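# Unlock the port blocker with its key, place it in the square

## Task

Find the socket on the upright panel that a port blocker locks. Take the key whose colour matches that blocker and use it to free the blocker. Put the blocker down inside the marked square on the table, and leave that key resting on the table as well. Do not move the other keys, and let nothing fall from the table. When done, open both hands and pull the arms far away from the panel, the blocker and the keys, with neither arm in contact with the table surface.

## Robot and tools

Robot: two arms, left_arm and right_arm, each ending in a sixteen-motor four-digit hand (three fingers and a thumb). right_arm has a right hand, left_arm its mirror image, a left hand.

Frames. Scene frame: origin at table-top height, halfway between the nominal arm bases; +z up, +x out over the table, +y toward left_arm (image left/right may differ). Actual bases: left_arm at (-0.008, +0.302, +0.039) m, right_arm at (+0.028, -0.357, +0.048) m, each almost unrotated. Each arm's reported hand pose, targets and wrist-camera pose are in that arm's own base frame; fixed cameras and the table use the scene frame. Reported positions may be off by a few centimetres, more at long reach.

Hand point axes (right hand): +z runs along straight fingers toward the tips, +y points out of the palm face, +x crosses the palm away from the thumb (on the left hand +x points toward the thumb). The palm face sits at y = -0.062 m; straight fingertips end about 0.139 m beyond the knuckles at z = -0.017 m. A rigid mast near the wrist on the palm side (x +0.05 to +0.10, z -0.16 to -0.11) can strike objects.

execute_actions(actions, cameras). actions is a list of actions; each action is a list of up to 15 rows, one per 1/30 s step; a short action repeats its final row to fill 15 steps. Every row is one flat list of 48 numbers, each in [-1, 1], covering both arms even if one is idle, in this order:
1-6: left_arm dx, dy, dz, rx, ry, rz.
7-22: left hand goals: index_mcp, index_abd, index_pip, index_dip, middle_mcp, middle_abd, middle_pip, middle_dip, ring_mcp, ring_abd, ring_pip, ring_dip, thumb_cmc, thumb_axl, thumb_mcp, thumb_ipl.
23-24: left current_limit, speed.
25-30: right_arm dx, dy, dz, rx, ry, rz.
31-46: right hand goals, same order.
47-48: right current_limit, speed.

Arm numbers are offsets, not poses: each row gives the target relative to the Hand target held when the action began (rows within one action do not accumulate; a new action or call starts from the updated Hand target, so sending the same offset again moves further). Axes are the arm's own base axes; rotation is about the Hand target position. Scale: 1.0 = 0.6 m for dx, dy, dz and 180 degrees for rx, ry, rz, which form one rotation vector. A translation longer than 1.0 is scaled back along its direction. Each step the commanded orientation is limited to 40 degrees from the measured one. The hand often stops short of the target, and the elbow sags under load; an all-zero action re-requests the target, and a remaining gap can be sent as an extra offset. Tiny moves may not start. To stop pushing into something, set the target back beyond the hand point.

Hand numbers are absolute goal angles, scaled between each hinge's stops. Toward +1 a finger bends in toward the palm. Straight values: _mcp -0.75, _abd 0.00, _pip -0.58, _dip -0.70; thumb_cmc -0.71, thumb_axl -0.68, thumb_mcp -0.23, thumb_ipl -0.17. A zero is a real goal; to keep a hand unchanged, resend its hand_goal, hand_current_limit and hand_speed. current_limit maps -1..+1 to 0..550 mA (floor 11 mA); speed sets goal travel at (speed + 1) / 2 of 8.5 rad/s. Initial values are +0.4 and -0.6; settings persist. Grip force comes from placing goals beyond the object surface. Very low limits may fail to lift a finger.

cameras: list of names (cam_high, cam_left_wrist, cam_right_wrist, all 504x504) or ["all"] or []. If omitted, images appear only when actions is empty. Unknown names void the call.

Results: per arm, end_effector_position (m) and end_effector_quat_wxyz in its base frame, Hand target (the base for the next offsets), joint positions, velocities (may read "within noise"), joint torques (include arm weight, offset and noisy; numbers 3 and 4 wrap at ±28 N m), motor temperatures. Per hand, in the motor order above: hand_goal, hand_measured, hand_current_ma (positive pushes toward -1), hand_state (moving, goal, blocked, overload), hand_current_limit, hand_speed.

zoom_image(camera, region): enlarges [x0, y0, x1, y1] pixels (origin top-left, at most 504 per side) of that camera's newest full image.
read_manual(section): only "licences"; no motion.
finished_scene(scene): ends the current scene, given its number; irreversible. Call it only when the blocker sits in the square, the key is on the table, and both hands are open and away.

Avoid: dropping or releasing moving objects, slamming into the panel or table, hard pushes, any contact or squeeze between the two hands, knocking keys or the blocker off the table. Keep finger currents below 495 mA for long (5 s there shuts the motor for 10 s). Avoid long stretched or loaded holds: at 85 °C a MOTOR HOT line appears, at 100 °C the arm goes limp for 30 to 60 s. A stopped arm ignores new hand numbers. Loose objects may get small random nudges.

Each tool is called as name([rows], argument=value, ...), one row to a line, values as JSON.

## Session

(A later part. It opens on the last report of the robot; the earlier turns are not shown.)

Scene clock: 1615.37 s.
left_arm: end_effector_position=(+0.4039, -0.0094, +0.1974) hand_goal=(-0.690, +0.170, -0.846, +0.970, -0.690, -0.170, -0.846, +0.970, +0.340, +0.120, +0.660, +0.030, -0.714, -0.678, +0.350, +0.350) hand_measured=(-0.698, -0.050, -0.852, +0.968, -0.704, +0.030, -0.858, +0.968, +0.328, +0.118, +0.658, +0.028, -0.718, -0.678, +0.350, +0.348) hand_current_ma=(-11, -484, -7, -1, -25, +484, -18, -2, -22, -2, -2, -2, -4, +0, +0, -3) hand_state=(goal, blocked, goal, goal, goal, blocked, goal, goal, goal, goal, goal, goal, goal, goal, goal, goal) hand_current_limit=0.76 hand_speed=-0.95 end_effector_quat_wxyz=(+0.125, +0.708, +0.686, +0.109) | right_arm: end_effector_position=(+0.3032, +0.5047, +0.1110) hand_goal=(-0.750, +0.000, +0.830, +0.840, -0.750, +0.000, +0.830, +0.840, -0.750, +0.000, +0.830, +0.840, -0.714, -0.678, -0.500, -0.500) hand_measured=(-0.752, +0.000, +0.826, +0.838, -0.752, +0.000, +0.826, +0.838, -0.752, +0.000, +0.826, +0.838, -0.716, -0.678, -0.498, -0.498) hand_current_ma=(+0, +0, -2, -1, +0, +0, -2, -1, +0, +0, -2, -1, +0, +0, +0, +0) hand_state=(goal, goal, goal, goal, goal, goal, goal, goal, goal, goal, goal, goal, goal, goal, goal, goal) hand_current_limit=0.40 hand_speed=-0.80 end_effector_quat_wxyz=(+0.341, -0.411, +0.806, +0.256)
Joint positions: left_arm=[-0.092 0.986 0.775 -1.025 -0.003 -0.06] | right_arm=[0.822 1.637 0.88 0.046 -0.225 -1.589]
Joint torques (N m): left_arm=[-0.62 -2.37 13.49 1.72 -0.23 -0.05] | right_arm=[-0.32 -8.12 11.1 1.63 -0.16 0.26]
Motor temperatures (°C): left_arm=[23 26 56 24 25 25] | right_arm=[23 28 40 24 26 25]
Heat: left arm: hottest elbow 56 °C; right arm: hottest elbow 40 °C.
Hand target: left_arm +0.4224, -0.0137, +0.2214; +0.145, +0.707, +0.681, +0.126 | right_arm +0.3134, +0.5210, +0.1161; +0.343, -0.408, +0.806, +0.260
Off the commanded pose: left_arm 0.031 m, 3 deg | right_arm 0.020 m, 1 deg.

execute_actions([
  [[-0.008,0,-0.012,0.0,0.0,0,-0.70,0.17,-0.84,0.97,-0.70,-0.17,-0.84,0.97,0.34,0.12,0.66,0.03,-0.714,-0.678,0.35,0.35,0.76,-0.95,0.0,0.0,0.0,0,0,0,-0.75,0,0.83,0.84,-0.75,0,0.83,0.84,-0.75,0,0.83,0.84,-0.714,-0.678,-0.5,-0.5,0.4,-0.8]],
  [[0,0,0,0.0,0.0,0,-0.74,0.17,-0.79,0.97,-0.74,-0.17,-0.79,0.97,0.34,0.12,0.66,0.03,-0.714,-0.678,0.35,0.35,0.76,-0.95,0.0,0.0,0.0,0,0,0,-0.75,0,0.83,0.84,-0.75,0,0.83,0.84,-0.75,0,0.83,0.84,-0.714,-0.678,-0.5,-0.5,0.4,-0.8]],
  [[0,0,0,0.0,0.0,0,-0.78,0.17,-0.74,0.97,-0.78,-0.17,-0.74,0.97,0.34,0.12,0.66,0.03,-0.714,-0.678,0.35,0.35,0.76,-0.95,0.0,0.0,0.0,0,0,0,-0.75,0,0.83,0.84,-0.75,0,0.83,0.84,-0.75,0,0.83,0.84,-0.714,-0.678,-0.5,-0.5,0.4,-0.8]],
], cameras=["cam_left_wrist","cam_right_wrist"])

zoom_image(camera="cam_left_wrist", region=[212, 110, 262, 160])

zoom_image(camera="cam_right_wrist", region=[313, 108, 351, 146])

Scene clock: 1633.20 s.
left_arm: end_effector_position=(+0.4063, -0.0095, +0.1993) hand_goal=(-0.780, +0.170, -0.740, +0.970, -0.780, -0.170, -0.740, +0.970, +0.340, +0.120, +0.660, +0.030, -0.714, -0.678, +0.350, +0.350) hand_measured=(-0.778, -0.050, -0.742, +0.968, -0.784, +0.030, -0.750, +0.968, +0.328, +0.118, +0.658, +0.028, -0.718, -0.678, +0.350, +0.348) hand_current_ma=(+1, -484, -2, -1, -5, +484, -13, -2, -22, -2, -2, -2, -4, +0, +0, -3) hand_state=(goal, blocked, goal, goal, goal, blocked, goal, goal, goal, goal, goal, goal, goal, goal, goal, goal) hand_current_limit=0.76 hand_speed=-0.95 end_effector_quat_wxyz=(+0.130, +0.707, +0.686, +0.113) | right_arm: end_effector_position=(+0.3032, +0.5047, +0.1110) hand_goal=(-0.750, +0.000, +0.830, +0.840, -0.750, +0.000, +0.830, +0.840, -0.750, +0.000, +0.830, +0.840, -0.714, -0.678, -0.500, -0.500) hand_measured=(-0.752, +0.000, +0.826, +0.838, -0.752, +0.000, +0.826, +0.838, -0.752, +0.000, +0.826, +0.838, -0.716, -0.678, -0.498, -0.498) hand_current_ma=(+0, +0, -2, -1, +0, +0, -2, -1, +0, +0, -2, -1, +0, +0, +0, +0) hand_state=(goal, goal, goal, goal, goal, goal, goal, goal, goal, goal, goal, goal, goal, goal, goal, goal) hand_current_limit=0.40 hand_speed=-0.80 end_effector_quat_wxyz=(+0.341, -0.411, +0.806, +0.256)
Joint positions: left_arm=[-0.092 0.986 0.775 -1.014 -0.003 -0.06] | right_arm=[0.822 1.637 0.88 0.046 -0.225 -1.589]
Joint torques (N m): left_arm=[-0.85 -2.84 11.71 1.92 -0.24 -0.07] | right_arm=[-0.26 -8.29 11.12 1.65 -0.15 0.25]
Motor temperatures (°C): left_arm=[23 26 55 24 25 25] | right_arm=[23 28 40 24 26 25]
Heat: left arm: hottest elbow 55 °C; right arm: hottest elbow 40 °C.
Hand target: left_arm +0.4176, -0.0137, +0.2143; +0.145, +0.707, +0.681, +0.126 | right_arm +0.3134, +0.5210, +0.1161; +0.343, -0.408, +0.806, +0.260
Off the commanded pose: left_arm 0.019 m, 2 deg | right_arm 0.020 m, 1 deg.
Images, in order (width x height): cam_left_wrist 504x504, cam_right_wrist 504x504.

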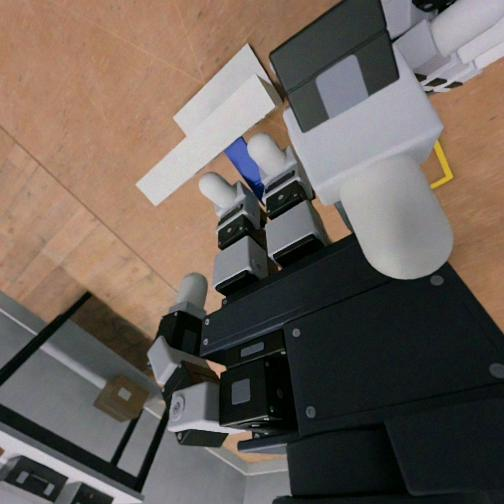

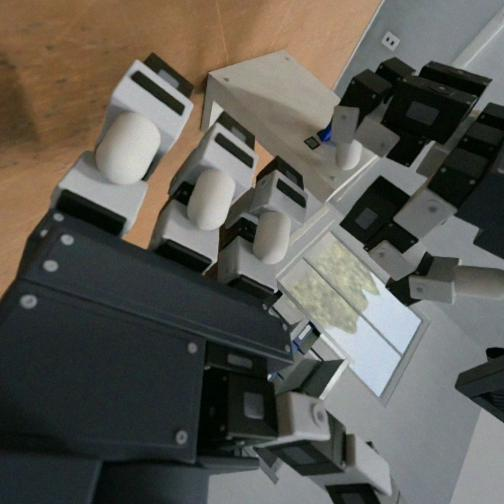

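Scaled by 10.080 from the camera's 504x504 image, which has a finer 720x720 frame.

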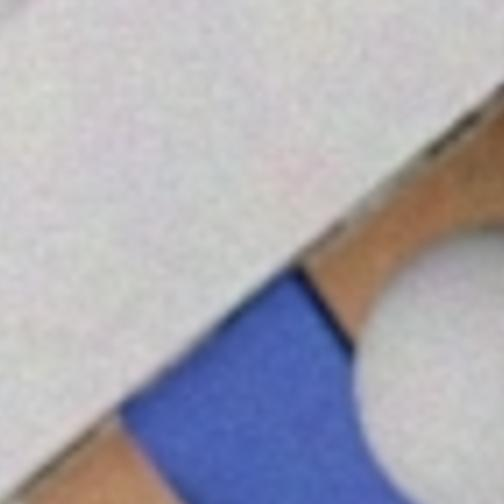

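Scaled by 13.263 from the camera's 504x504 image, which has a finer 720x720 frame.

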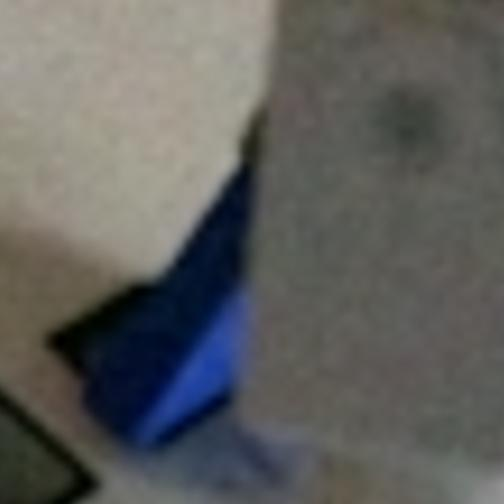

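execute_actions([
  [[0,0,0,0.0,0.0,0,-0.82,0.17,-0.69,0.97,-0.82,-0.17,-0.69,0.97,0.34,0.12,0.66,0.03,-0.714,-0.678,0.35,0.35,0.76,-0.95,0.0,0.0,0.0,0,0,0,-0.75,0,0.83,0.84,-0.75,0,0.83,0.84,-0.75,0,0.83,0.84,-0.714,-0.678,-0.5,-0.5,0.4,-0.8]],
  [[0,0,0,0.0,0.0,0,-0.86,0.17,-0.64,0.97,-0.86,-0.17,-0.64,0.97,0.34,0.12,0.66,0.03,-0.714,-0.678,0.35,0.35,0.76,-0.95,0.0,0.0,0.0,0,0,0,-0.75,0,0.83,0.84,-0.75,0,0.83,0.84,-0.75,0,0.83,0.84,-0.714,-0.678,-0.5,-0.5,0.4,-0.8]],
], cameras=["cam_left_wrist","cam_right_wrist"])

zoom_image(camera="cam_left_wrist", region=[212, 110, 262, 160])

zoom_image(camera="cam_right_wrist", region=[313, 108, 351, 146])

Scene clock: 1646.93 s.
left_arm: end_effector_position=(+0.4075, -0.0096, +0.2002) hand_goal=(-0.860, +0.170, -0.640, +0.970, -0.860, -0.170, -0.640, +0.970, +0.340, +0.120, +0.660, +0.030, -0.714, -0.678, +0.350, +0.350) hand_measured=(-0.848, -0.050, -0.640, +0.968, -0.858, +0.030, -0.644, +0.968, +0.328, +0.118, +0.658, +0.028, -0.718, -0.678, +0.350, +0.348) hand_current_ma=(+18, -484, +0, -1, +2, +484, -4, -2, -22, -2, -2, -2, -4, +0, +0, -3) hand_state=(goal, blocked, goal, goal, goal, blocked, goal, goal, goal, goal, goal, goal, goal, goal, goal, goal) hand_current_limit=0.76 hand_speed=-0.95 end_effector_quat_wxyz=(+0.132, +0.707, +0.685, +0.115) | right_arm: end_effector_position=(+0.3032, +0.5047, +0.1110) hand_goal=(-0.750, +0.000, +0.830, +0.840, -0.750, +0.000, +0.830, +0.840, -0.750, +0.000, +0.830, +0.840, -0.714, -0.678, -0.500, -0.500) hand_measured=(-0.752, +0.000, +0.826, +0.838, -0.752, +0.000, +0.826, +0.838, -0.752, +0.000, +0.826, +0.838, -0.716, -0.678, -0.498, -0.498) hand_current_ma=(+0, +0, -2, -1, +0, +0, -2, -1, +0, +0, -2, -1, +0, +0, +0, +0) hand_state=(goal, goal, goal, goal, goal, goal, goal, goal, goal, goal, goal, goal, goal, goal, goal, goal) hand_current_limit=0.40 hand_speed=-0.80 end_effector_quat_wxyz=(+0.341, -0.411, +0.806, +0.256)
Joint positions: left_arm=[-0.092 0.986 0.775 -1.008 -0.003 -0.06] | right_arm=[0.822 1.637 0.88 0.046 -0.225 -1.589]
Joint torques (N m): left_arm=[-0.79 -2.84 11.73 1.7 -0.24 -0.07] | right_arm=[-0.38 -8.18 11.12 1.59 -0.15 0.25]
Heat: left arm: hottest elbow 54 °C; right arm: hottest elbow 40 °C.
Hand target: left_arm +0.4176, -0.0137, +0.2143; +0.145, +0.707, +0.681, +0.126 | right_arm +0.3134, +0.5210, +0.1161; +0.343, -0.408, +0.806, +0.260
Off the commanded pose: left_arm 0.018 m, 2 deg | right_arm 0.020 m, 1 deg.
Images, in order (width x height): cam_left_wrist 504x504, cam_right_wrist 504x504.

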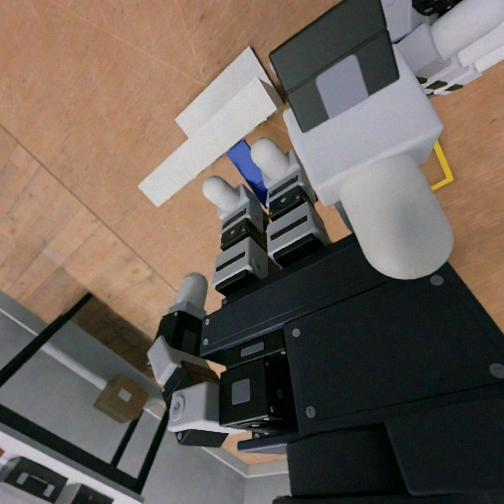

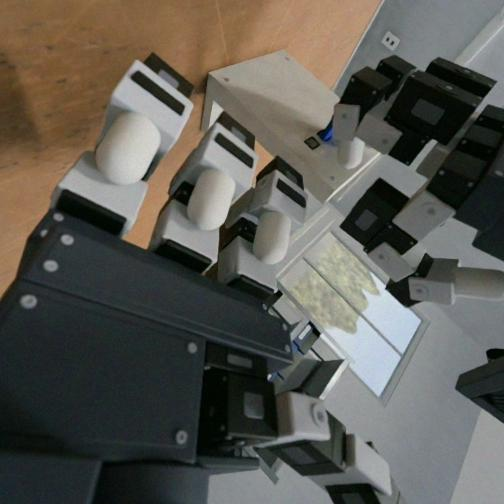

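Scaled by 10.080 from the camera's 504x504 image, which has a finer 720x720 frame.

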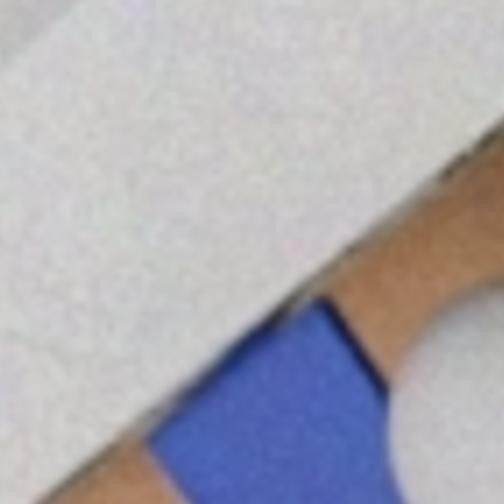

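Scaled by 13.263 from the camera's 504x504 image, which has a finer 720x720 frame.

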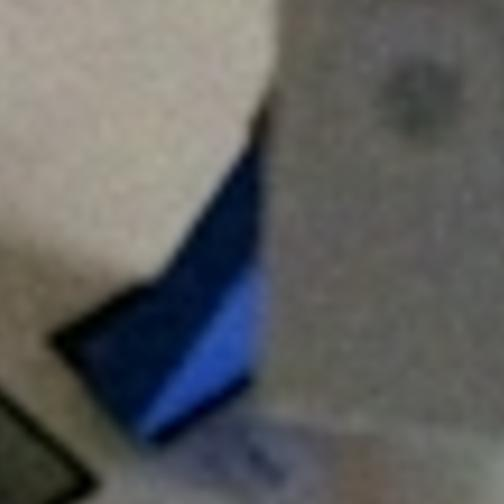

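execute_actions([
  [[0,0,0,0.0,0.0,0,-0.90,0.17,-0.59,0.97,-0.90,-0.17,-0.59,0.97,0.34,0.12,0.66,0.03,-0.714,-0.678,0.35,0.35,0.76,-0.95,0.0,0.0,0.0,0,0,0,-0.75,0,0.83,0.84,-0.75,0,0.83,0.84,-0.75,0,0.83,0.84,-0.714,-0.678,-0.5,-0.5,0.4,-0.8]],
  [[0,0,0,0.0,0.0,0,-0.94,0.17,-0.54,0.97,-0.94,-0.17,-0.54,0.97,0.34,0.12,0.66,0.03,-0.714,-0.678,0.35,0.35,0.76,-0.95,0.0,0.0,0.0,0,0,0,-0.75,0,0.83,0.84,-0.75,0,0.83,0.84,-0.75,0,0.83,0.84,-0.714,-0.678,-0.5,-0.5,0.4,-0.8]],
], cameras=["cam_left_wrist","cam_right_wrist"])

zoom_image(camera="cam_left_wrist", region=[212, 110, 262, 160])

zoom_image(camera="cam_right_wrist", region=[313, 108, 351, 146])

Scene clock: 1658.97 s.
left_arm: end_effector_position=(+0.4088, -0.0097, +0.2014) hand_goal=(-0.940, +0.170, -0.540, +0.970, -0.940, -0.170, -0.540, +0.970, +0.340, +0.120, +0.660, +0.030, -0.714, -0.678, +0.350, +0.350) hand_measured=(-0.914, -0.050, -0.538, +0.968, -0.922, +0.030, -0.540, +0.968, +0.328, +0.118, +0.658, +0.028, -0.718, -0.678, +0.350, +0.348) hand_current_ma=(+59, -484, +1, -1, +33, +484, +0, -2, -22, -2, -2, -2, -4, +0, +0, -3) hand_state=(blocked, blocked, goal, goal, goal, blocked, goal, goal, goal, goal, goal, goal, goal, goal, goal, goal) hand_current_limit=0.76 hand_speed=-0.95 end_effector_quat_wxyz=(+0.134, +0.707, +0.685, +0.117) | right_arm: end_effector_position=(+0.3032, +0.5047, +0.1110) hand_goal=(-0.750, +0.000, +0.830, +0.840, -0.750, +0.000, +0.830, +0.840, -0.750, +0.000, +0.830, +0.840, -0.714, -0.678, -0.500, -0.500) hand_measured=(-0.752, +0.000, +0.826, +0.838, -0.752, +0.000, +0.826, +0.838, -0.752, +0.000, +0.826, +0.838, -0.716, -0.678, -0.498, -0.498) hand_current_ma=(+0, +0, -2, -1, +0, +0, -2, -1, +0, +0, -2, -1, +0, +0, +0, +0) hand_state=(goal, goal, goal, goal, goal, goal, goal, goal, goal, goal, goal, goal, goal, goal, goal, goal) hand_current_limit=0.40 hand_speed=-0.80 end_effector_quat_wxyz=(+0.341, -0.411, +0.806, +0.256)
Joint positions: left_arm=[-0.092 0.986 0.775 -1.001 -0.003 -0.06] | right_arm=[0.822 1.637 0.88 0.046 -0.225 -1.589]
Joint torques (N m): left_arm=[-0.79 -2.84 11.74 1.43 -0.23 -0.07] | right_arm=[-0.32 -8.18 11.11 1.65 -0.16 0.25]
Heat: left arm: hottest elbow 53 °C; right arm: hottest elbow 41 °C.
Hand target: left_arm +0.4176, -0.0137, +0.2143; +0.145, +0.707, +0.681, +0.126 | right_arm +0.3134, +0.5210, +0.1161; +0.343, -0.408, +0.806, +0.260
Off the commanded pose: left_arm 0.016 m, 2 deg | right_arm 0.020 m, 1 deg.
Images, in order (width x height): cam_left_wrist 504x504, cam_right_wrist 504x504.

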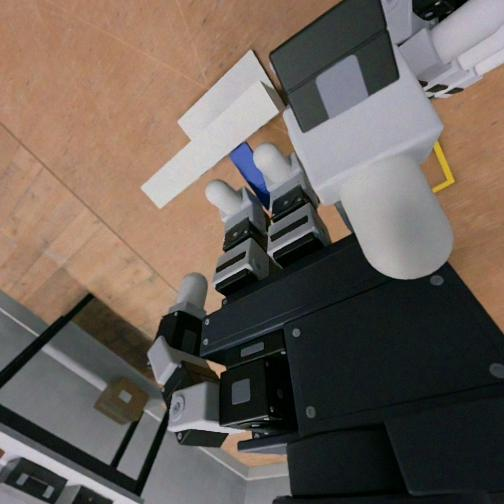

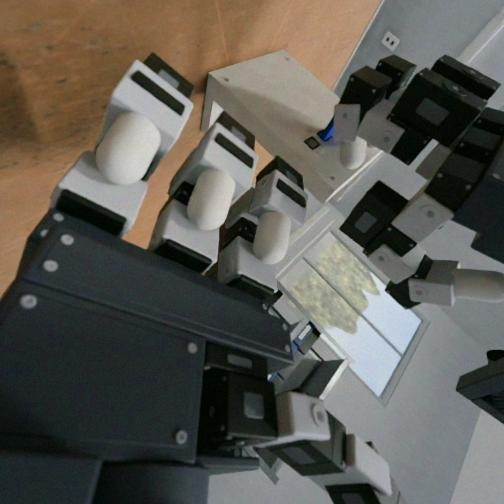

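Scaled by 10.080 from the camera's 504x504 image, which has a finer 720x720 frame.

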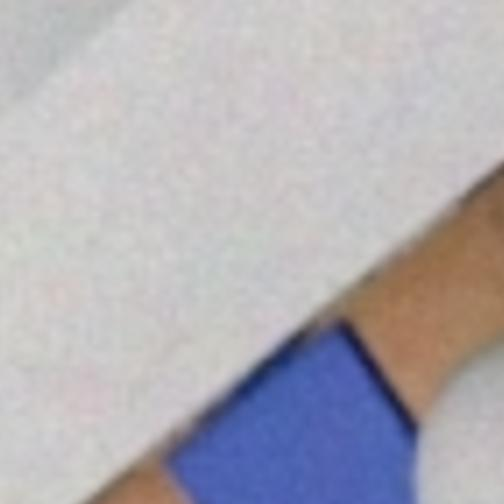

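Scaled by 13.263 from the camera's 504x504 image, which has a finer 720x720 frame.

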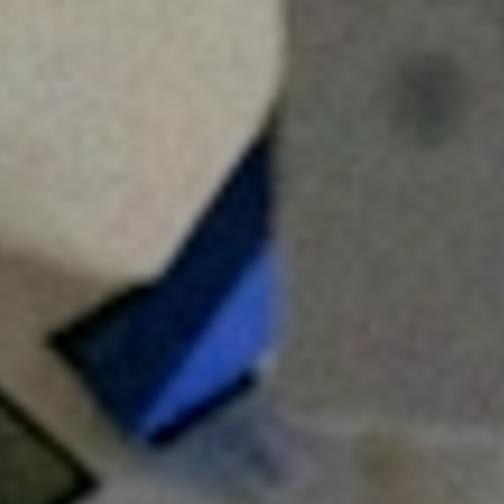

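execute_actions([
  [[-0.01,0,-0.008,0.0,0.0,0,-0.94,0.17,-0.54,0.97,-0.94,-0.17,-0.54,0.97,0.34,0.12,0.66,0.03,-0.714,-0.678,0.35,0.35,0.76,-0.95,0.0,0.0,0.0,0,0,0,-0.75,0,0.83,0.84,-0.75,0,0.83,0.84,-0.75,0,0.83,0.84,-0.714,-0.678,-0.5,-0.5,0.4,-0.8]],
  [[-0.01,0,-0.006,0.0,0.0,0,-0.94,0.17,-0.54,0.97,-0.94,-0.17,-0.54,0.97,0.34,0.12,0.66,0.03,-0.714,-0.678,0.35,0.35,0.76,-0.95,0.0,0.0,0.0,0,0,0,-0.75,0,0.83,0.84,-0.75,0,0.83,0.84,-0.75,0,0.83,0.84,-0.714,-0.678,-0.5,-0.5,0.4,-0.8]],
], cameras=["cam_left_wrist","cam_right_wrist"])

zoom_image(camera="cam_left_wrist", region=[212, 110, 262, 160])

zoom_image(camera="cam_right_wrist", region=[313, 108, 351, 146])

Scene clock: 1670.50 s.
left_arm: end_effector_position=(+0.4063, -0.0103, +0.2046) hand_goal=(-0.940, +0.170, -0.540, +0.970, -0.940, -0.170, -0.540, +0.970, +0.340, +0.120, +0.660, +0.030, -0.714, -0.678, +0.350, +0.350) hand_measured=(-0.932, -0.050, -0.538, +0.968, -0.940, +0.030, -0.540, +0.968, +0.328, +0.118, +0.658, +0.028, -0.718, -0.678, +0.350, +0.348) hand_current_ma=(+11, -484, +1, -1, -1, +484, +0, -2, -22, -2, -2, -2, -4, +0, +0, -3) hand_state=(goal, blocked, goal, goal, goal, blocked, goal, goal, goal, goal, goal, goal, goal, goal, goal, goal) hand_current_limit=0.76 hand_speed=-0.95 end_effector_quat_wxyz=(+0.139, +0.707, +0.683, +0.122) | right_arm: end_effector_position=(+0.3032, +0.5047, +0.1110) hand_goal=(-0.750, +0.000, +0.830, +0.840, -0.750, +0.000, +0.830, +0.840, -0.750, +0.000, +0.830, +0.840, -0.714, -0.678, -0.500, -0.500) hand_measured=(-0.752, +0.000, +0.826, +0.838, -0.752, +0.000, +0.826, +0.838, -0.752, +0.000, +0.826, +0.838, -0.716, -0.678, -0.498, -0.498) hand_current_ma=(+0, +0, -2, -1, +0, +0, -2, -1, +0, +0, -2, -1, +0, +0, +0, +0) hand_state=(goal, goal, goal, goal, goal, goal, goal, goal, goal, goal, goal, goal, goal, goal, goal, goal) hand_current_limit=0.40 hand_speed=-0.80 end_effector_quat_wxyz=(+0.341, -0.411, +0.806, +0.256)
Joint positions: left_arm=[-0.095 0.969 0.768 -0.998 -0.005 -0.06] | right_arm=[0.822 1.637 0.88 0.046 -0.225 -1.589]
Joint torques (N m): left_arm=[-0.91 -3.6 9.31 1.69 -0.24 -0.1] | right_arm=[-0.38 -8.23 11.11 1.66 -0.15 0.25]
Heat: left arm: hottest elbow 52 °C; right arm: hottest elbow 41 °C.
Hand target: left_arm +0.4055, -0.0137, +0.2057; +0.145, +0.707, +0.681, +0.126 | right_arm +0.3134, +0.5210, +0.1161; +0.343, -0.408, +0.806, +0.260
Off the commanded pose: left_arm 0.004 m, 1 deg | right_arm 0.020 m, 1 deg.
Images, in order (width x height): cam_left_wrist 504x504, cam_right_wrist 504x504.

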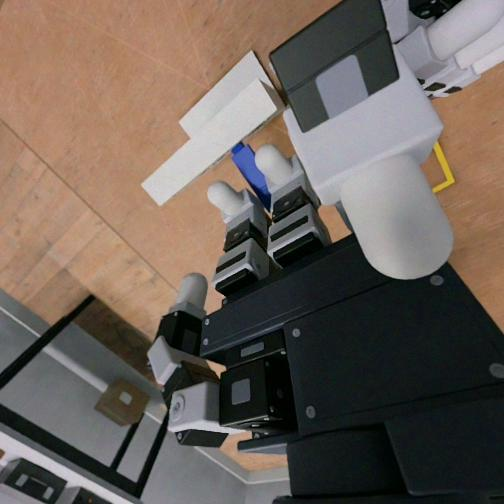

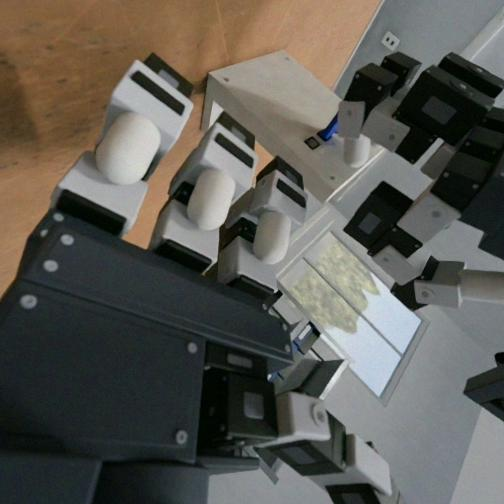

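Scaled by 10.080 from the camera's 504x504 image, which has a finer 720x720 frame.

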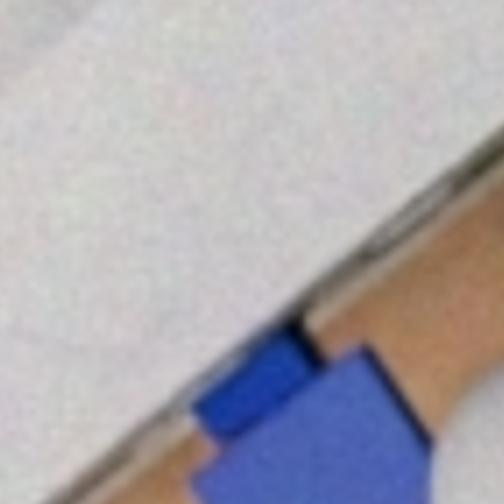

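Scaled by 13.263 from the camera's 504x504 image, which has a finer 720x720 frame.

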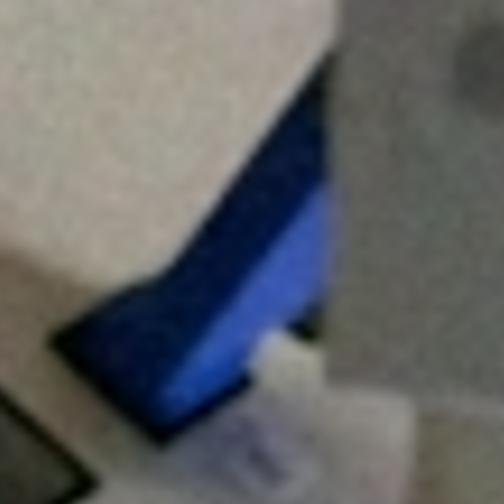

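execute_actions([
  [[-0.008,0,-0.002,0.0,0.003,0,-0.94,0.17,-0.54,0.97,-0.94,-0.17,-0.54,0.97,0.34,0.12,0.66,0.03,-0.714,-0.678,0.35,0.35,0.76,-0.95,0.0,0.0,0.0,0,0,0,-0.75,0,0.83,0.84,-0.75,0,0.83,0.84,-0.75,0,0.83,0.84,-0.714,-0.678,-0.5,-0.5,0.4,-0.8]],
], cameras=["cam_left_wrist","cam_right_wrist"])

zoom_image(camera="cam_left_wrist", region=[212, 110, 262, 160])

zoom_image(camera="cam_right_wrist", region=[313, 108, 351, 146])

Scene clock: 1682.03 s.
left_arm: end_effector_position=(+0.4045, -0.0105, +0.2054) hand_goal=(-0.940, +0.170, -0.540, +0.970, -0.940, -0.170, -0.540, +0.970, +0.340, +0.120, +0.660, +0.030, -0.714, -0.678, +0.350, +0.350) hand_measured=(-0.934, -0.050, -0.538, +0.968, -0.940, +0.030, -0.540, +0.968, +0.328, +0.118, +0.658, +0.028, -0.718, -0.678, +0.350, +0.348) hand_current_ma=(+9, -484, +1, -1, -1, +484, +0, -2, -22, -2, -2, -2, -4, +0, +0, -3) hand_state=(goal, blocked, goal, goal, goal, blocked, goal, goal, goal, goal, goal, goal, goal, goal, goal, goal) hand_current_limit=0.76 hand_speed=-0.95 end_effector_quat_wxyz=(+0.141, +0.706, +0.683, +0.123) | right_arm: end_effector_position=(+0.3032, +0.5047, +0.1110) hand_goal=(-0.750, +0.000, +0.830, +0.840, -0.750, +0.000, +0.830, +0.840, -0.750, +0.000, +0.830, +0.840, -0.714, -0.678, -0.500, -0.500) hand_measured=(-0.752, +0.000, +0.826, +0.838, -0.752, +0.000, +0.826, +0.838, -0.752, +0.000, +0.826, +0.838, -0.716, -0.678, -0.498, -0.498) hand_current_ma=(+0, +0, -2, -1, +0, +0, -2, -1, +0, +0, -2, -1, +0, +0, +0, +0) hand_state=(goal, goal, goal, goal, goal, goal, goal, goal, goal, goal, goal, goal, goal, goal, goal, goal) hand_current_limit=0.40 hand_speed=-0.80 end_effector_quat_wxyz=(+0.341, -0.411, +0.806, +0.256)
Joint positions: left_arm=[-0.096 0.961 0.764 -0.998 -0.005 -0.061] | right_arm=[0.822 1.637 0.88 0.046 -0.225 -1.589]
Joint torques (N m): left_arm=[-0.91 -3.6 9.32 1.11 -0.22 -0.11] | right_arm=[-0.38 -8.23 11.1 1.65 -0.15 0.25]
Motor temperatures (°C): left_arm=[23 26 49 24 25 25] | right_arm=[23 28 41 24 26 25]
Heat: left arm: hottest elbow 49 °C; right arm: hottest elbow 41 °C.
Hand target: left_arm +0.4007, -0.0137, +0.2046; +0.142, +0.707, +0.682, +0.123 | right_arm +0.3134, +0.5210, +0.1161; +0.343, -0.408, +0.806, +0.260
Off the commanded pose: left_arm 0.005 m, 0 deg | right_arm 0.020 m, 1 deg.
Images, in order (width x height): cam_left_wrist 504x504, cam_right_wrist 504x504.

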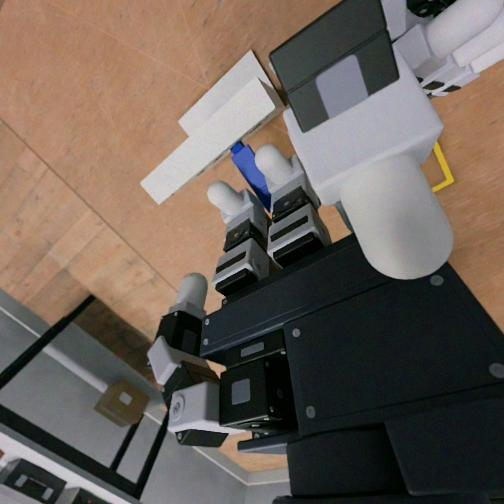

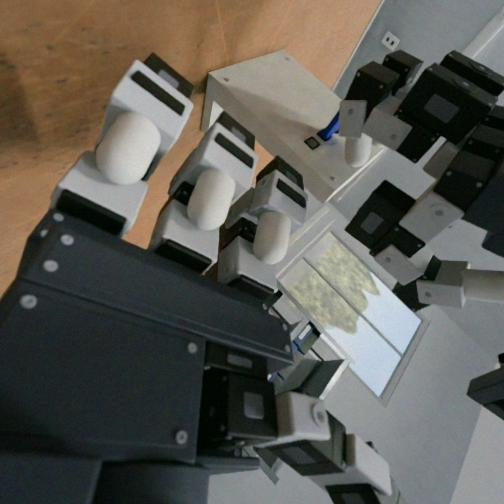

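Scaled by 10.080 from the camera's 504x504 image, which has a finer 720x720 frame.

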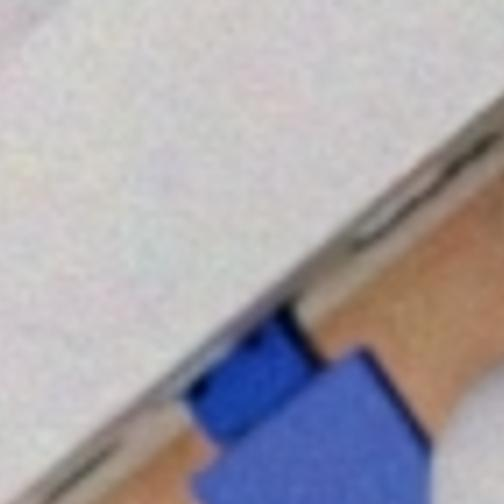

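Scaled by 13.263 from the camera's 504x504 image, which has a finer 720x720 frame.

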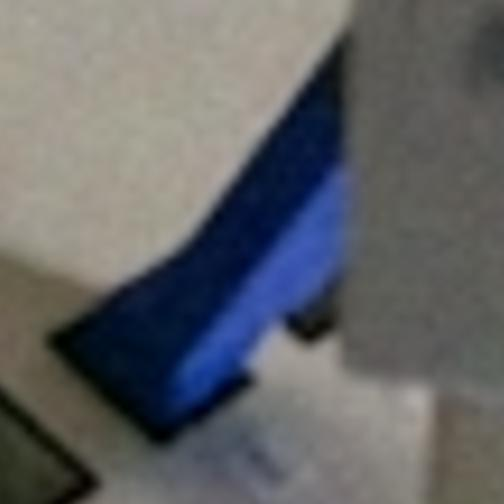

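execute_actions([
  [[-0.004,0,-0.007,0.0,0.0,0,-0.94,0.17,-0.54,0.97,-0.94,-0.17,-0.54,0.97,0.34,0.12,0.66,0.03,-0.714,-0.678,0.35,0.35,0.76,-0.95,0.0,0.0,0.0,0,0,0,-0.75,0,0.83,0.84,-0.75,0,0.83,0.84,-0.75,0,0.83,0.84,-0.714,-0.678,-0.5,-0.5,0.4,-0.8]],
], cameras=["cam_left_wrist","cam_right_wrist"])

zoom_image(camera="cam_left_wrist", region=[212, 110, 262, 160])

zoom_image(camera="cam_right_wrist", region=[313, 98, 361, 146])

Scene clock: 1697.20 s.
left_arm: end_effector_position=(+0.4004, -0.0105, +0.2001) hand_goal=(-0.940, +0.170, -0.540, +0.970, -0.940, -0.170, -0.540, +0.970, +0.340, +0.120, +0.660, +0.030, -0.714, -0.678, +0.350, +0.350) hand_measured=(-0.934, -0.050, -0.538, +0.968, -0.940, +0.030, -0.540, +0.968, +0.328, +0.118, +0.658, +0.028, -0.718, -0.678, +0.350, +0.348) hand_current_ma=(+9, -484, +1, -1, -1, +484, +0, -2, -22, -2, -2, -2, -4, +0, +0, -3) hand_state=(goal, blocked, goal, goal, goal, blocked, goal, goal, goal, goal, goal, goal, goal, goal, goal, goal) hand_current_limit=0.76 hand_speed=-0.95 end_effector_quat_wxyz=(+0.137, +0.707, +0.683, +0.120) | right_arm: end_effector_position=(+0.3032, +0.5047, +0.1110) hand_goal=(-0.750, +0.000, +0.830, +0.840, -0.750, +0.000, +0.830, +0.840, -0.750, +0.000, +0.830, +0.840, -0.714, -0.678, -0.500, -0.500) hand_measured=(-0.752, +0.000, +0.826, +0.838, -0.752, +0.000, +0.826, +0.838, -0.752, +0.000, +0.826, +0.838, -0.716, -0.678, -0.498, -0.498) hand_current_ma=(+0, +0, -2, -1, +0, +0, -2, -1, +0, +0, -2, -1, +0, +0, +0, +0) hand_state=(goal, goal, goal, goal, goal, goal, goal, goal, goal, goal, goal, goal, goal, goal, goal, goal) hand_current_limit=0.40 hand_speed=-0.80 end_effector_quat_wxyz=(+0.341, -0.411, +0.806, +0.256)
Joint positions: left_arm=[-0.097 0.956 0.75 -0.998 -0.005 -0.062] | right_arm=[0.822 1.637 0.88 0.046 -0.225 -1.589]
Joint torques (N m): left_arm=[-0.97 -3.49 9.26 1.46 -0.22 -0.11] | right_arm=[-0.32 -8.23 11.15 1.63 -0.14 0.25]
Heat: left arm: hottest elbow 48 °C; right arm: hottest elbow 41 °C.
Hand target: left_arm +0.3983, -0.0137, +0.2003; +0.141, +0.707, +0.682, +0.123 | right_arm +0.3134, +0.5210, +0.1161; +0.343, -0.408, +0.806, +0.260
Off the commanded pose: left_arm 0.004 m, 1 deg | right_arm 0.020 m, 1 deg.
Images, in order (width x height): cam_left_wrist 504x504, cam_right_wrist 504x504.

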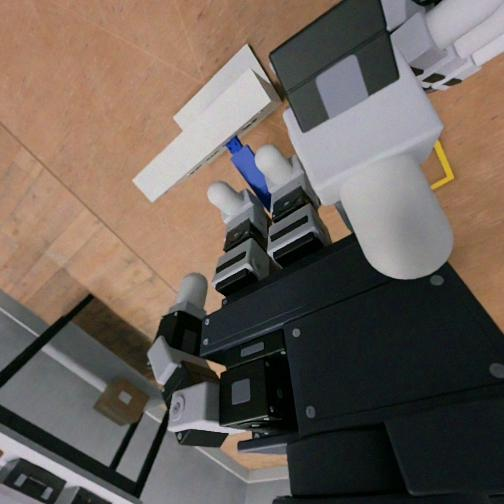

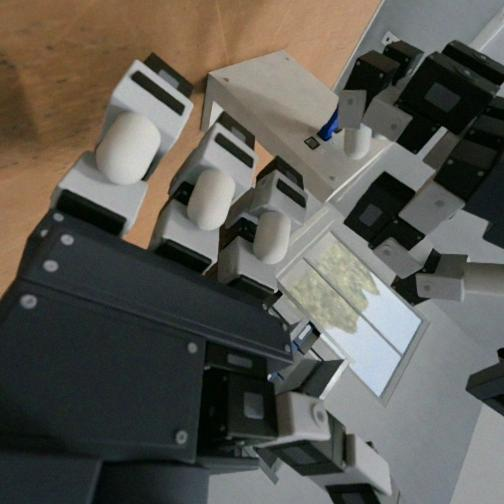

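Scaled by 10.080 from the camera's 504x504 image, which has a finer 720x720 frame.

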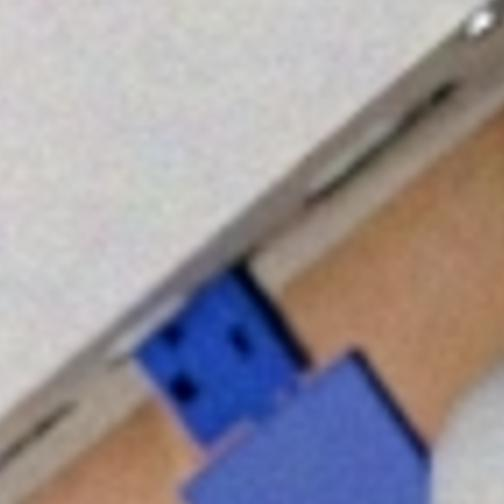

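Scaled by 10.500 from the camera's 504x504 image, which has a finer 720x720 frame.

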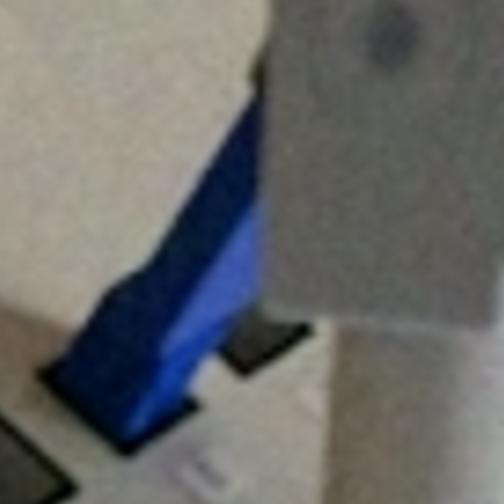

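execute_actions([
  [[-0.006,0,0,0.0,0.0,0,-0.94,0.17,-0.54,0.97,-0.94,-0.17,-0.54,0.97,0.34,0.12,0.66,0.03,-0.714,-0.678,0.35,0.35,0.76,-0.95,0.0,0.0,0.0,0,0,0,-0.75,0,0.83,0.84,-0.75,0,0.83,0.84,-0.75,0,0.83,0.84,-0.714,-0.678,-0.5,-0.5,0.4,-0.8]],
], cameras=["cam_left_wrist","cam_right_wrist"])

zoom_image(camera="cam_left_wrist", region=[212, 110, 262, 160])

zoom_image(camera="cam_right_wrist", region=[313, 98, 361, 146])

Scene clock: 1706.33 s.
left_arm: end_effector_position=(+0.3978, -0.0105, +0.2014) hand_goal=(-0.940, +0.170, -0.540, +0.970, -0.940, -0.170, -0.540, +0.970, +0.340, +0.120, +0.660, +0.030, -0.714, -0.678, +0.350, +0.350) hand_measured=(-0.934, -0.050, -0.538, +0.968, -0.940, +0.030, -0.540, +0.968, +0.328, +0.118, +0.658, +0.028, -0.718, -0.678, +0.350, +0.348) hand_current_ma=(+8, -484, +1, -1, -1, +484, +0, -2, -22, -2, -2, -2, -4, +0, +0, -3) hand_state=(goal, blocked, goal, goal, goal, blocked, goal, goal, goal, goal, goal, goal, goal, goal, goal, goal) hand_current_limit=0.76 hand_speed=-0.95 end_effector_quat_wxyz=(+0.140, +0.706, +0.683, +0.122) | right_arm: end_effector_position=(+0.3032, +0.5047, +0.1110) hand_goal=(-0.750, +0.000, +0.830, +0.840, -0.750, +0.000, +0.830, +0.840, -0.750, +0.000, +0.830, +0.840, -0.714, -0.678, -0.500, -0.500) hand_measured=(-0.752, +0.000, +0.826, +0.838, -0.752, +0.000, +0.826, +0.838, -0.752, +0.000, +0.826, +0.838, -0.716, -0.678, -0.498, -0.498) hand_current_ma=(+0, +0, -2, -1, +0, +0, -2, -1, +0, +0, -2, -1, +0, +0, +0, +0) hand_state=(goal, goal, goal, goal, goal, goal, goal, goal, goal, goal, goal, goal, goal, goal, goal, goal) hand_current_limit=0.40 hand_speed=-0.80 end_effector_quat_wxyz=(+0.341, -0.411, +0.806, +0.256)
Joint positions: left_arm=[-0.098 0.944 0.744 -0.998 -0.006 -0.064] | right_arm=[0.822 1.637 0.88 0.046 -0.225 -1.589]
Joint torques (N m): left_arm=[-0.97 -3.31 9.25 1.26 -0.22 -0.11] | right_arm=[-0.32 -8.29 11.08 1.62 -0.15 0.26]
Heat: left arm: hottest elbow 47 °C; right arm: hottest elbow 41 °C.
Hand target: left_arm +0.3947, -0.0137, +0.2004; +0.141, +0.707, +0.682, +0.123 | right_arm +0.3134, +0.5210, +0.1161; +0.343, -0.408, +0.806, +0.260
Off the commanded pose: left_arm 0.005 m, 0 deg | right_arm 0.020 m, 1 deg.
Images, in order (width x height): cam_left_wrist 504x504, cam_right_wrist 504x504.

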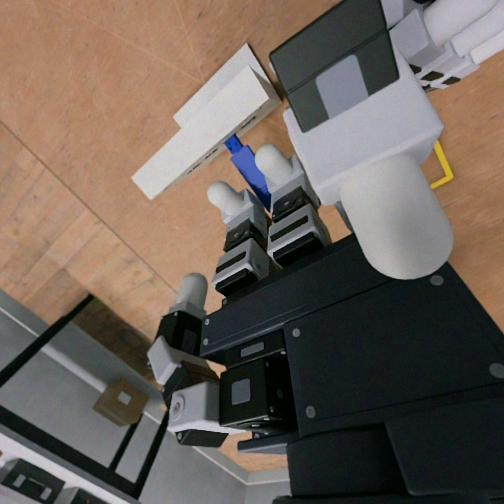

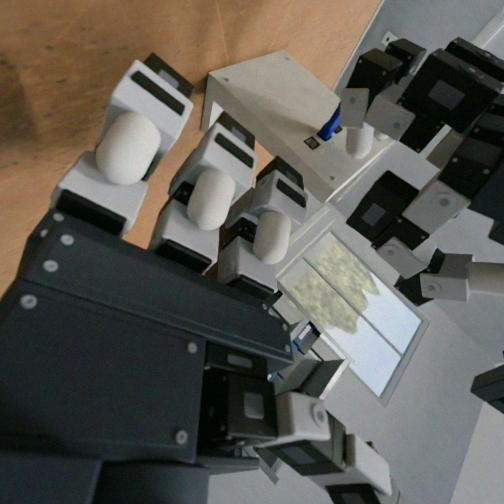

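Scaled by 10.080 from the camera's 504x504 image, which has a finer 720x720 frame.

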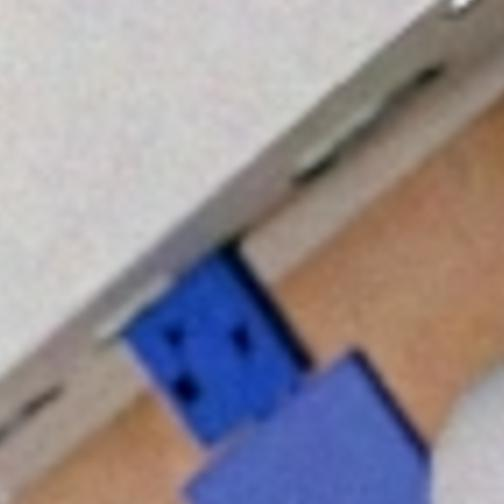

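Scaled by 10.500 from the camera's 504x504 image, which has a finer 720x720 frame.

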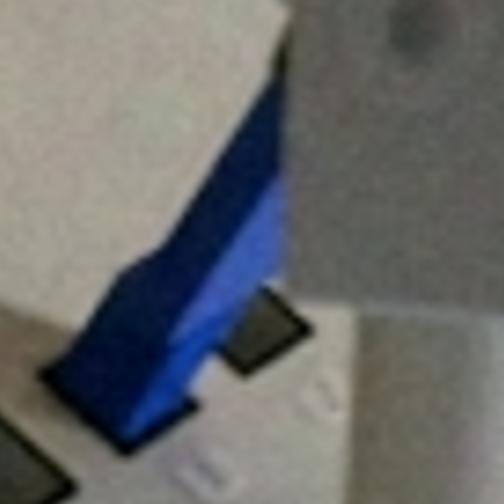

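execute_actions([
  [[-0.008,0,-0.003,0.0,0.0,0,-0.94,0.17,-0.54,0.97,-0.94,-0.17,-0.54,0.97,0.34,0.12,0.66,0.03,-0.714,-0.678,0.35,0.35,0.76,-0.95,0.0,0.0,0.0,0,0,0,-0.75,0,0.83,0.84,-0.75,0,0.83,0.84,-0.75,0,0.83,0.84,-0.714,-0.678,-0.5,-0.5,0.4,-0.8]],
], cameras=["cam_left_wrist","cam_right_wrist"])

zoom_image(camera="cam_left_wrist", region=[212, 110, 262, 160])

zoom_image(camera="cam_right_wrist", region=[313, 98, 361, 146])

Scene clock: 1714.23 s.
left_arm: end_effector_position=(+0.3931, -0.0109, +0.1989) hand_goal=(-0.940, +0.170, -0.540, +0.970, -0.940, -0.170, -0.540, +0.970, +0.340, +0.120, +0.660, +0.030, -0.714, -0.678, +0.350, +0.350) hand_measured=(-0.934, -0.048, -0.538, +0.968, -0.942, +0.030, -0.540, +0.968, +0.328, +0.118, +0.658, +0.028, -0.718, -0.678, +0.350, +0.348) hand_current_ma=(+8, -484, +1, -1, -3, +484, +0, -2, -22, -2, -2, -2, -4, +0, +0, -3) hand_state=(goal, blocked, goal, goal, goal, blocked, goal, goal, goal, goal, goal, goal, goal, goal, goal, goal) hand_current_limit=0.76 hand_speed=-0.95 end_effector_quat_wxyz=(+0.140, +0.707, +0.683, +0.122) | right_arm: end_effector_position=(+0.3032, +0.5047, +0.1110) hand_goal=(-0.750, +0.000, +0.830, +0.840, -0.750, +0.000, +0.830, +0.840, -0.750, +0.000, +0.830, +0.840, -0.714, -0.678, -0.500, -0.500) hand_measured=(-0.752, +0.000, +0.826, +0.838, -0.752, +0.000, +0.826, +0.838, -0.752, +0.000, +0.826, +0.838, -0.716, -0.678, -0.498, -0.498) hand_current_ma=(+0, +0, -2, -1, +0, +0, -2, -1, +0, +0, -2, -1, +0, +0, +0, +0) hand_state=(goal, goal, goal, goal, goal, goal, goal, goal, goal, goal, goal, goal, goal, goal, goal, goal) hand_current_limit=0.40 hand_speed=-0.80 end_effector_quat_wxyz=(+0.341, -0.411, +0.806, +0.256)
Joint positions: left_arm=[-0.101 0.931 0.731 -0.998 -0.006 -0.066] | right_arm=[0.822 1.637 0.88 0.046 -0.225 -1.589]
Joint torques (N m): left_arm=[-0.85 -3.25 9.32 1.2 -0.23 -0.11] | right_arm=[-0.26 -8.23 11.1 1.66 -0.16 0.25]
Heat: left arm: hottest elbow 46 °C; right arm: hottest elbow 41 °C.
Hand target: left_arm +0.3898, -0.0137, +0.1984; +0.141, +0.707, +0.682, +0.123 | right_arm +0.3134, +0.5210, +0.1161; +0.343, -0.408, +0.806, +0.260
Off the commanded pose: left_arm 0.004 m, 0 deg | right_arm 0.020 m, 1 deg.
Images, in order (width x height): cam_left_wrist 504x504, cam_right_wrist 504x504.

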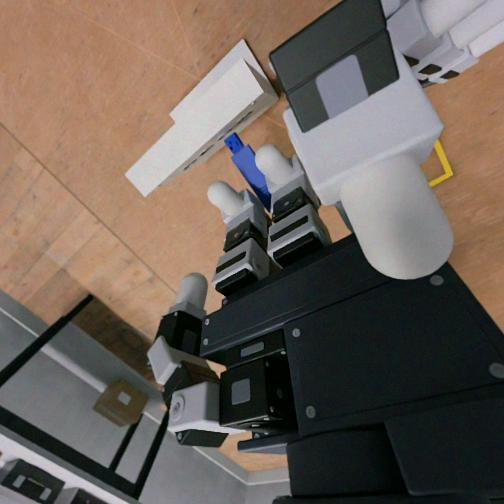

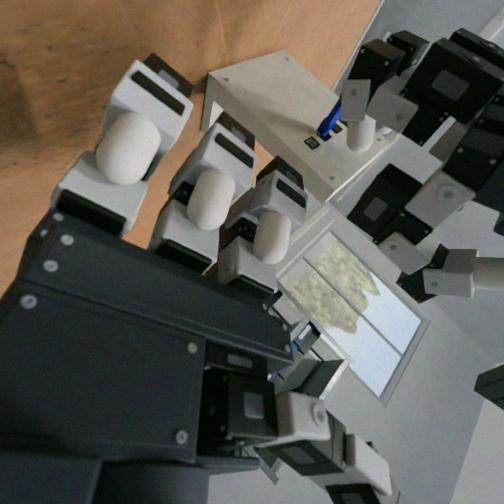

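Scaled by 10.080 from the camera's 504x504 image, which has a finer 720x720 frame.

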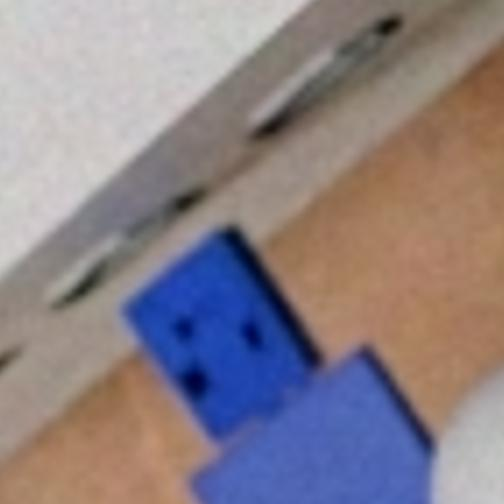

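Scaled by 10.500 from the camera's 504x504 image, which has a finer 720x720 frame.

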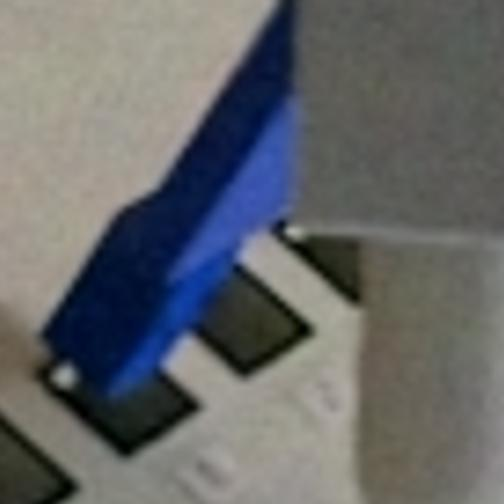

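execute_actions([
  [[-0.02,0,0.0,0.0,0.0,0,-0.94,0.17,-0.54,0.97,-0.94,-0.17,-0.54,0.97,0.34,0.12,0.66,0.03,-0.714,-0.678,0.35,0.35,0.7,-0.95,0.0,0.0,0.0,0,0,0,-0.75,0,0.83,0.84,-0.75,0,0.83,0.84,-0.75,0,0.83,0.84,-0.714,-0.678,-0.5,-0.5,0.4,-0.8]],
  [[-0.03,0,0.0,0.0,0.0,0,-0.94,0.17,-0.54,0.97,-0.94,-0.17,-0.54,0.97,0.34,0.12,0.66,0.03,-0.714,-0.678,0.35,0.35,0.7,-0.95,0.0,-0.05,0.03,0,0,-0.03,-0.75,0,0.83,0.84,-0.75,0,0.83,0.84,-0.75,0,0.83,0.84,-0.714,-0.678,-0.5,-0.5,0.4,-0.8]],
  [[-0.03,0,0.0,0.0,0.0,0,-0.94,0.17,-0.54,0.97,-0.94,-0.17,-0.54,0.97,0.34,0.12,0.66,0.03,-0.714,-0.678,0.35,0.35,0.7,-0.95,0.0,-0.12,0.05,0,0,-0.03,-0.75,0,0.83,0.84,-0.75,0,0.83,0.84,-0.75,0,0.83,0.84,-0.714,-0.678,-0.5,-0.5,0.4,-0.8]],
  [[-0.02,0,0.0,0.0,0.0,0,-0.94,0.17,-0.54,0.97,-0.94,-0.17,-0.54,0.97,0.34,0.12,0.66,0.03,-0.714,-0.678,0.35,0.35,0.7,-0.95,0.0,-0.14,0.03,0,0,-0.03,-0.75,0,0.83,0.84,-0.75,0,0.83,0.84,-0.75,0,0.83,0.84,-0.714,-0.678,-0.5,-0.5,0.4,-0.8]],
], cameras=["all"])

zoom_image(camera="cam_left_wrist", region=[200, 100, 300, 200])

Scene clock: 1729.60 s.
left_arm: end_effector_position=(+0.3357, -0.0119, +0.2028) hand_goal=(-0.940, +0.170, -0.540, +0.970, -0.940, -0.170, -0.540, +0.970, +0.340, +0.120, +0.660, +0.030, -0.714, -0.678, +0.350, +0.350) hand_measured=(-0.934, -0.048, -0.538, +0.968, -0.944, +0.030, -0.540, +0.968, +0.328, +0.118, +0.658, +0.028, -0.718, -0.678, +0.350, +0.348) hand_current_ma=(+8, -468, +1, -1, -3, +467, +0, -2, -22, -2, -2, -2, -4, +0, +0, -3) hand_state=(goal, blocked, goal, goal, goal, blocked, goal, goal, goal, goal, goal, goal, goal, goal, goal, goal) hand_current_limit=0.70 hand_speed=-0.95 end_effector_quat_wxyz=(+0.146, +0.705, +0.682, +0.127) | right_arm: end_effector_position=(+0.3189, +0.3413, +0.1926) hand_goal=(-0.750, +0.000, +0.830, +0.840, -0.750, +0.000, +0.830, +0.840, -0.750, +0.000, +0.830, +0.840, -0.714, -0.678, -0.500, -0.500) hand_measured=(-0.752, +0.000, +0.826, +0.838, -0.752, +0.000, +0.826, +0.838, -0.752, +0.000, +0.826, +0.838, -0.716, -0.678, -0.498, -0.498) hand_current_ma=(+0, +0, -2, -1, +0, +0, -2, -1, +0, +0, -2, -1, +0, +0, +0, +0) hand_state=(goal, goal, goal, goal, goal, goal, goal, goal, goal, goal, goal, goal, goal, goal, goal, goal) hand_current_limit=0.40 hand_speed=-0.80 end_effector_quat_wxyz=(+0.385, -0.285, +0.851, +0.215)
Joint positions: left_arm=[-0.136 0.726 0.64 -1.095 -0.019 -0.098] | right_arm=[0.562 1.148 0.631 -0.159 -0.214 -1.553]
Joint torques (N m): left_arm=[-0.91 -0.91 9.51 0.61 -0.27 -0.12] | right_arm=[-1.49 -4.72 7.43 1.72 -0.28 -0.12]
Heat: left arm: hottest elbow 46 °C; right arm: hottest elbow 41 °C.
Hand target: left_arm +0.3299, -0.0136, +0.1985; +0.141, +0.707, +0.682, +0.123 | right_arm +0.3134, +0.3350, +0.1821; +0.376, -0.290, +0.855, +0.209
Off the commanded pose: left_arm 0.007 m, 1 deg | right_arm 0.014 m, 1 deg.

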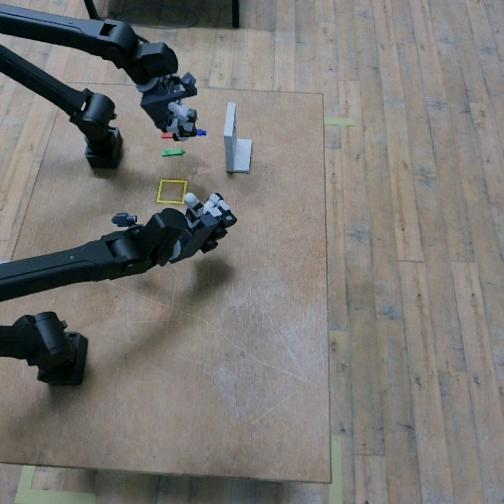

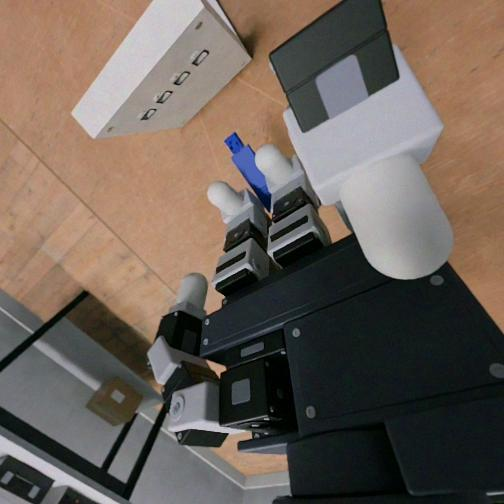

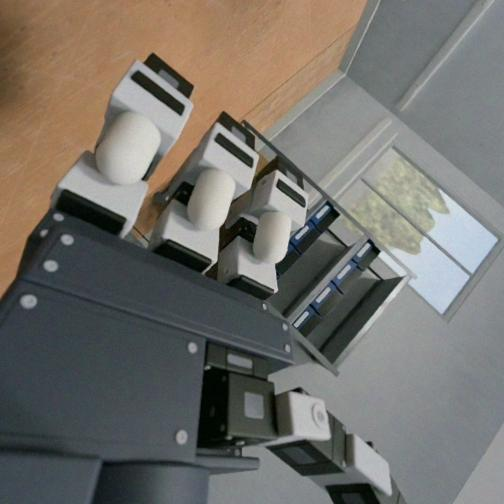

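Scaled by 5.040 from the camera's 504x504 image, which has a finer 720x720 frame.

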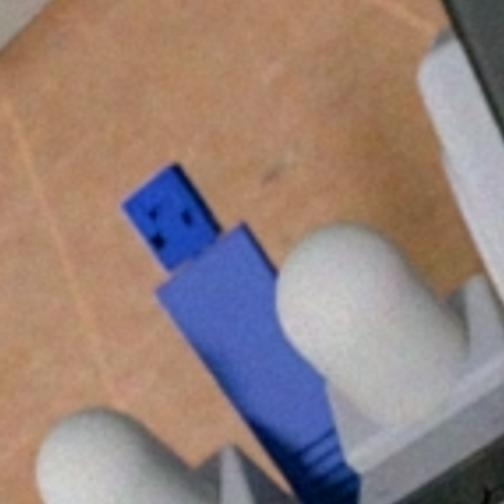

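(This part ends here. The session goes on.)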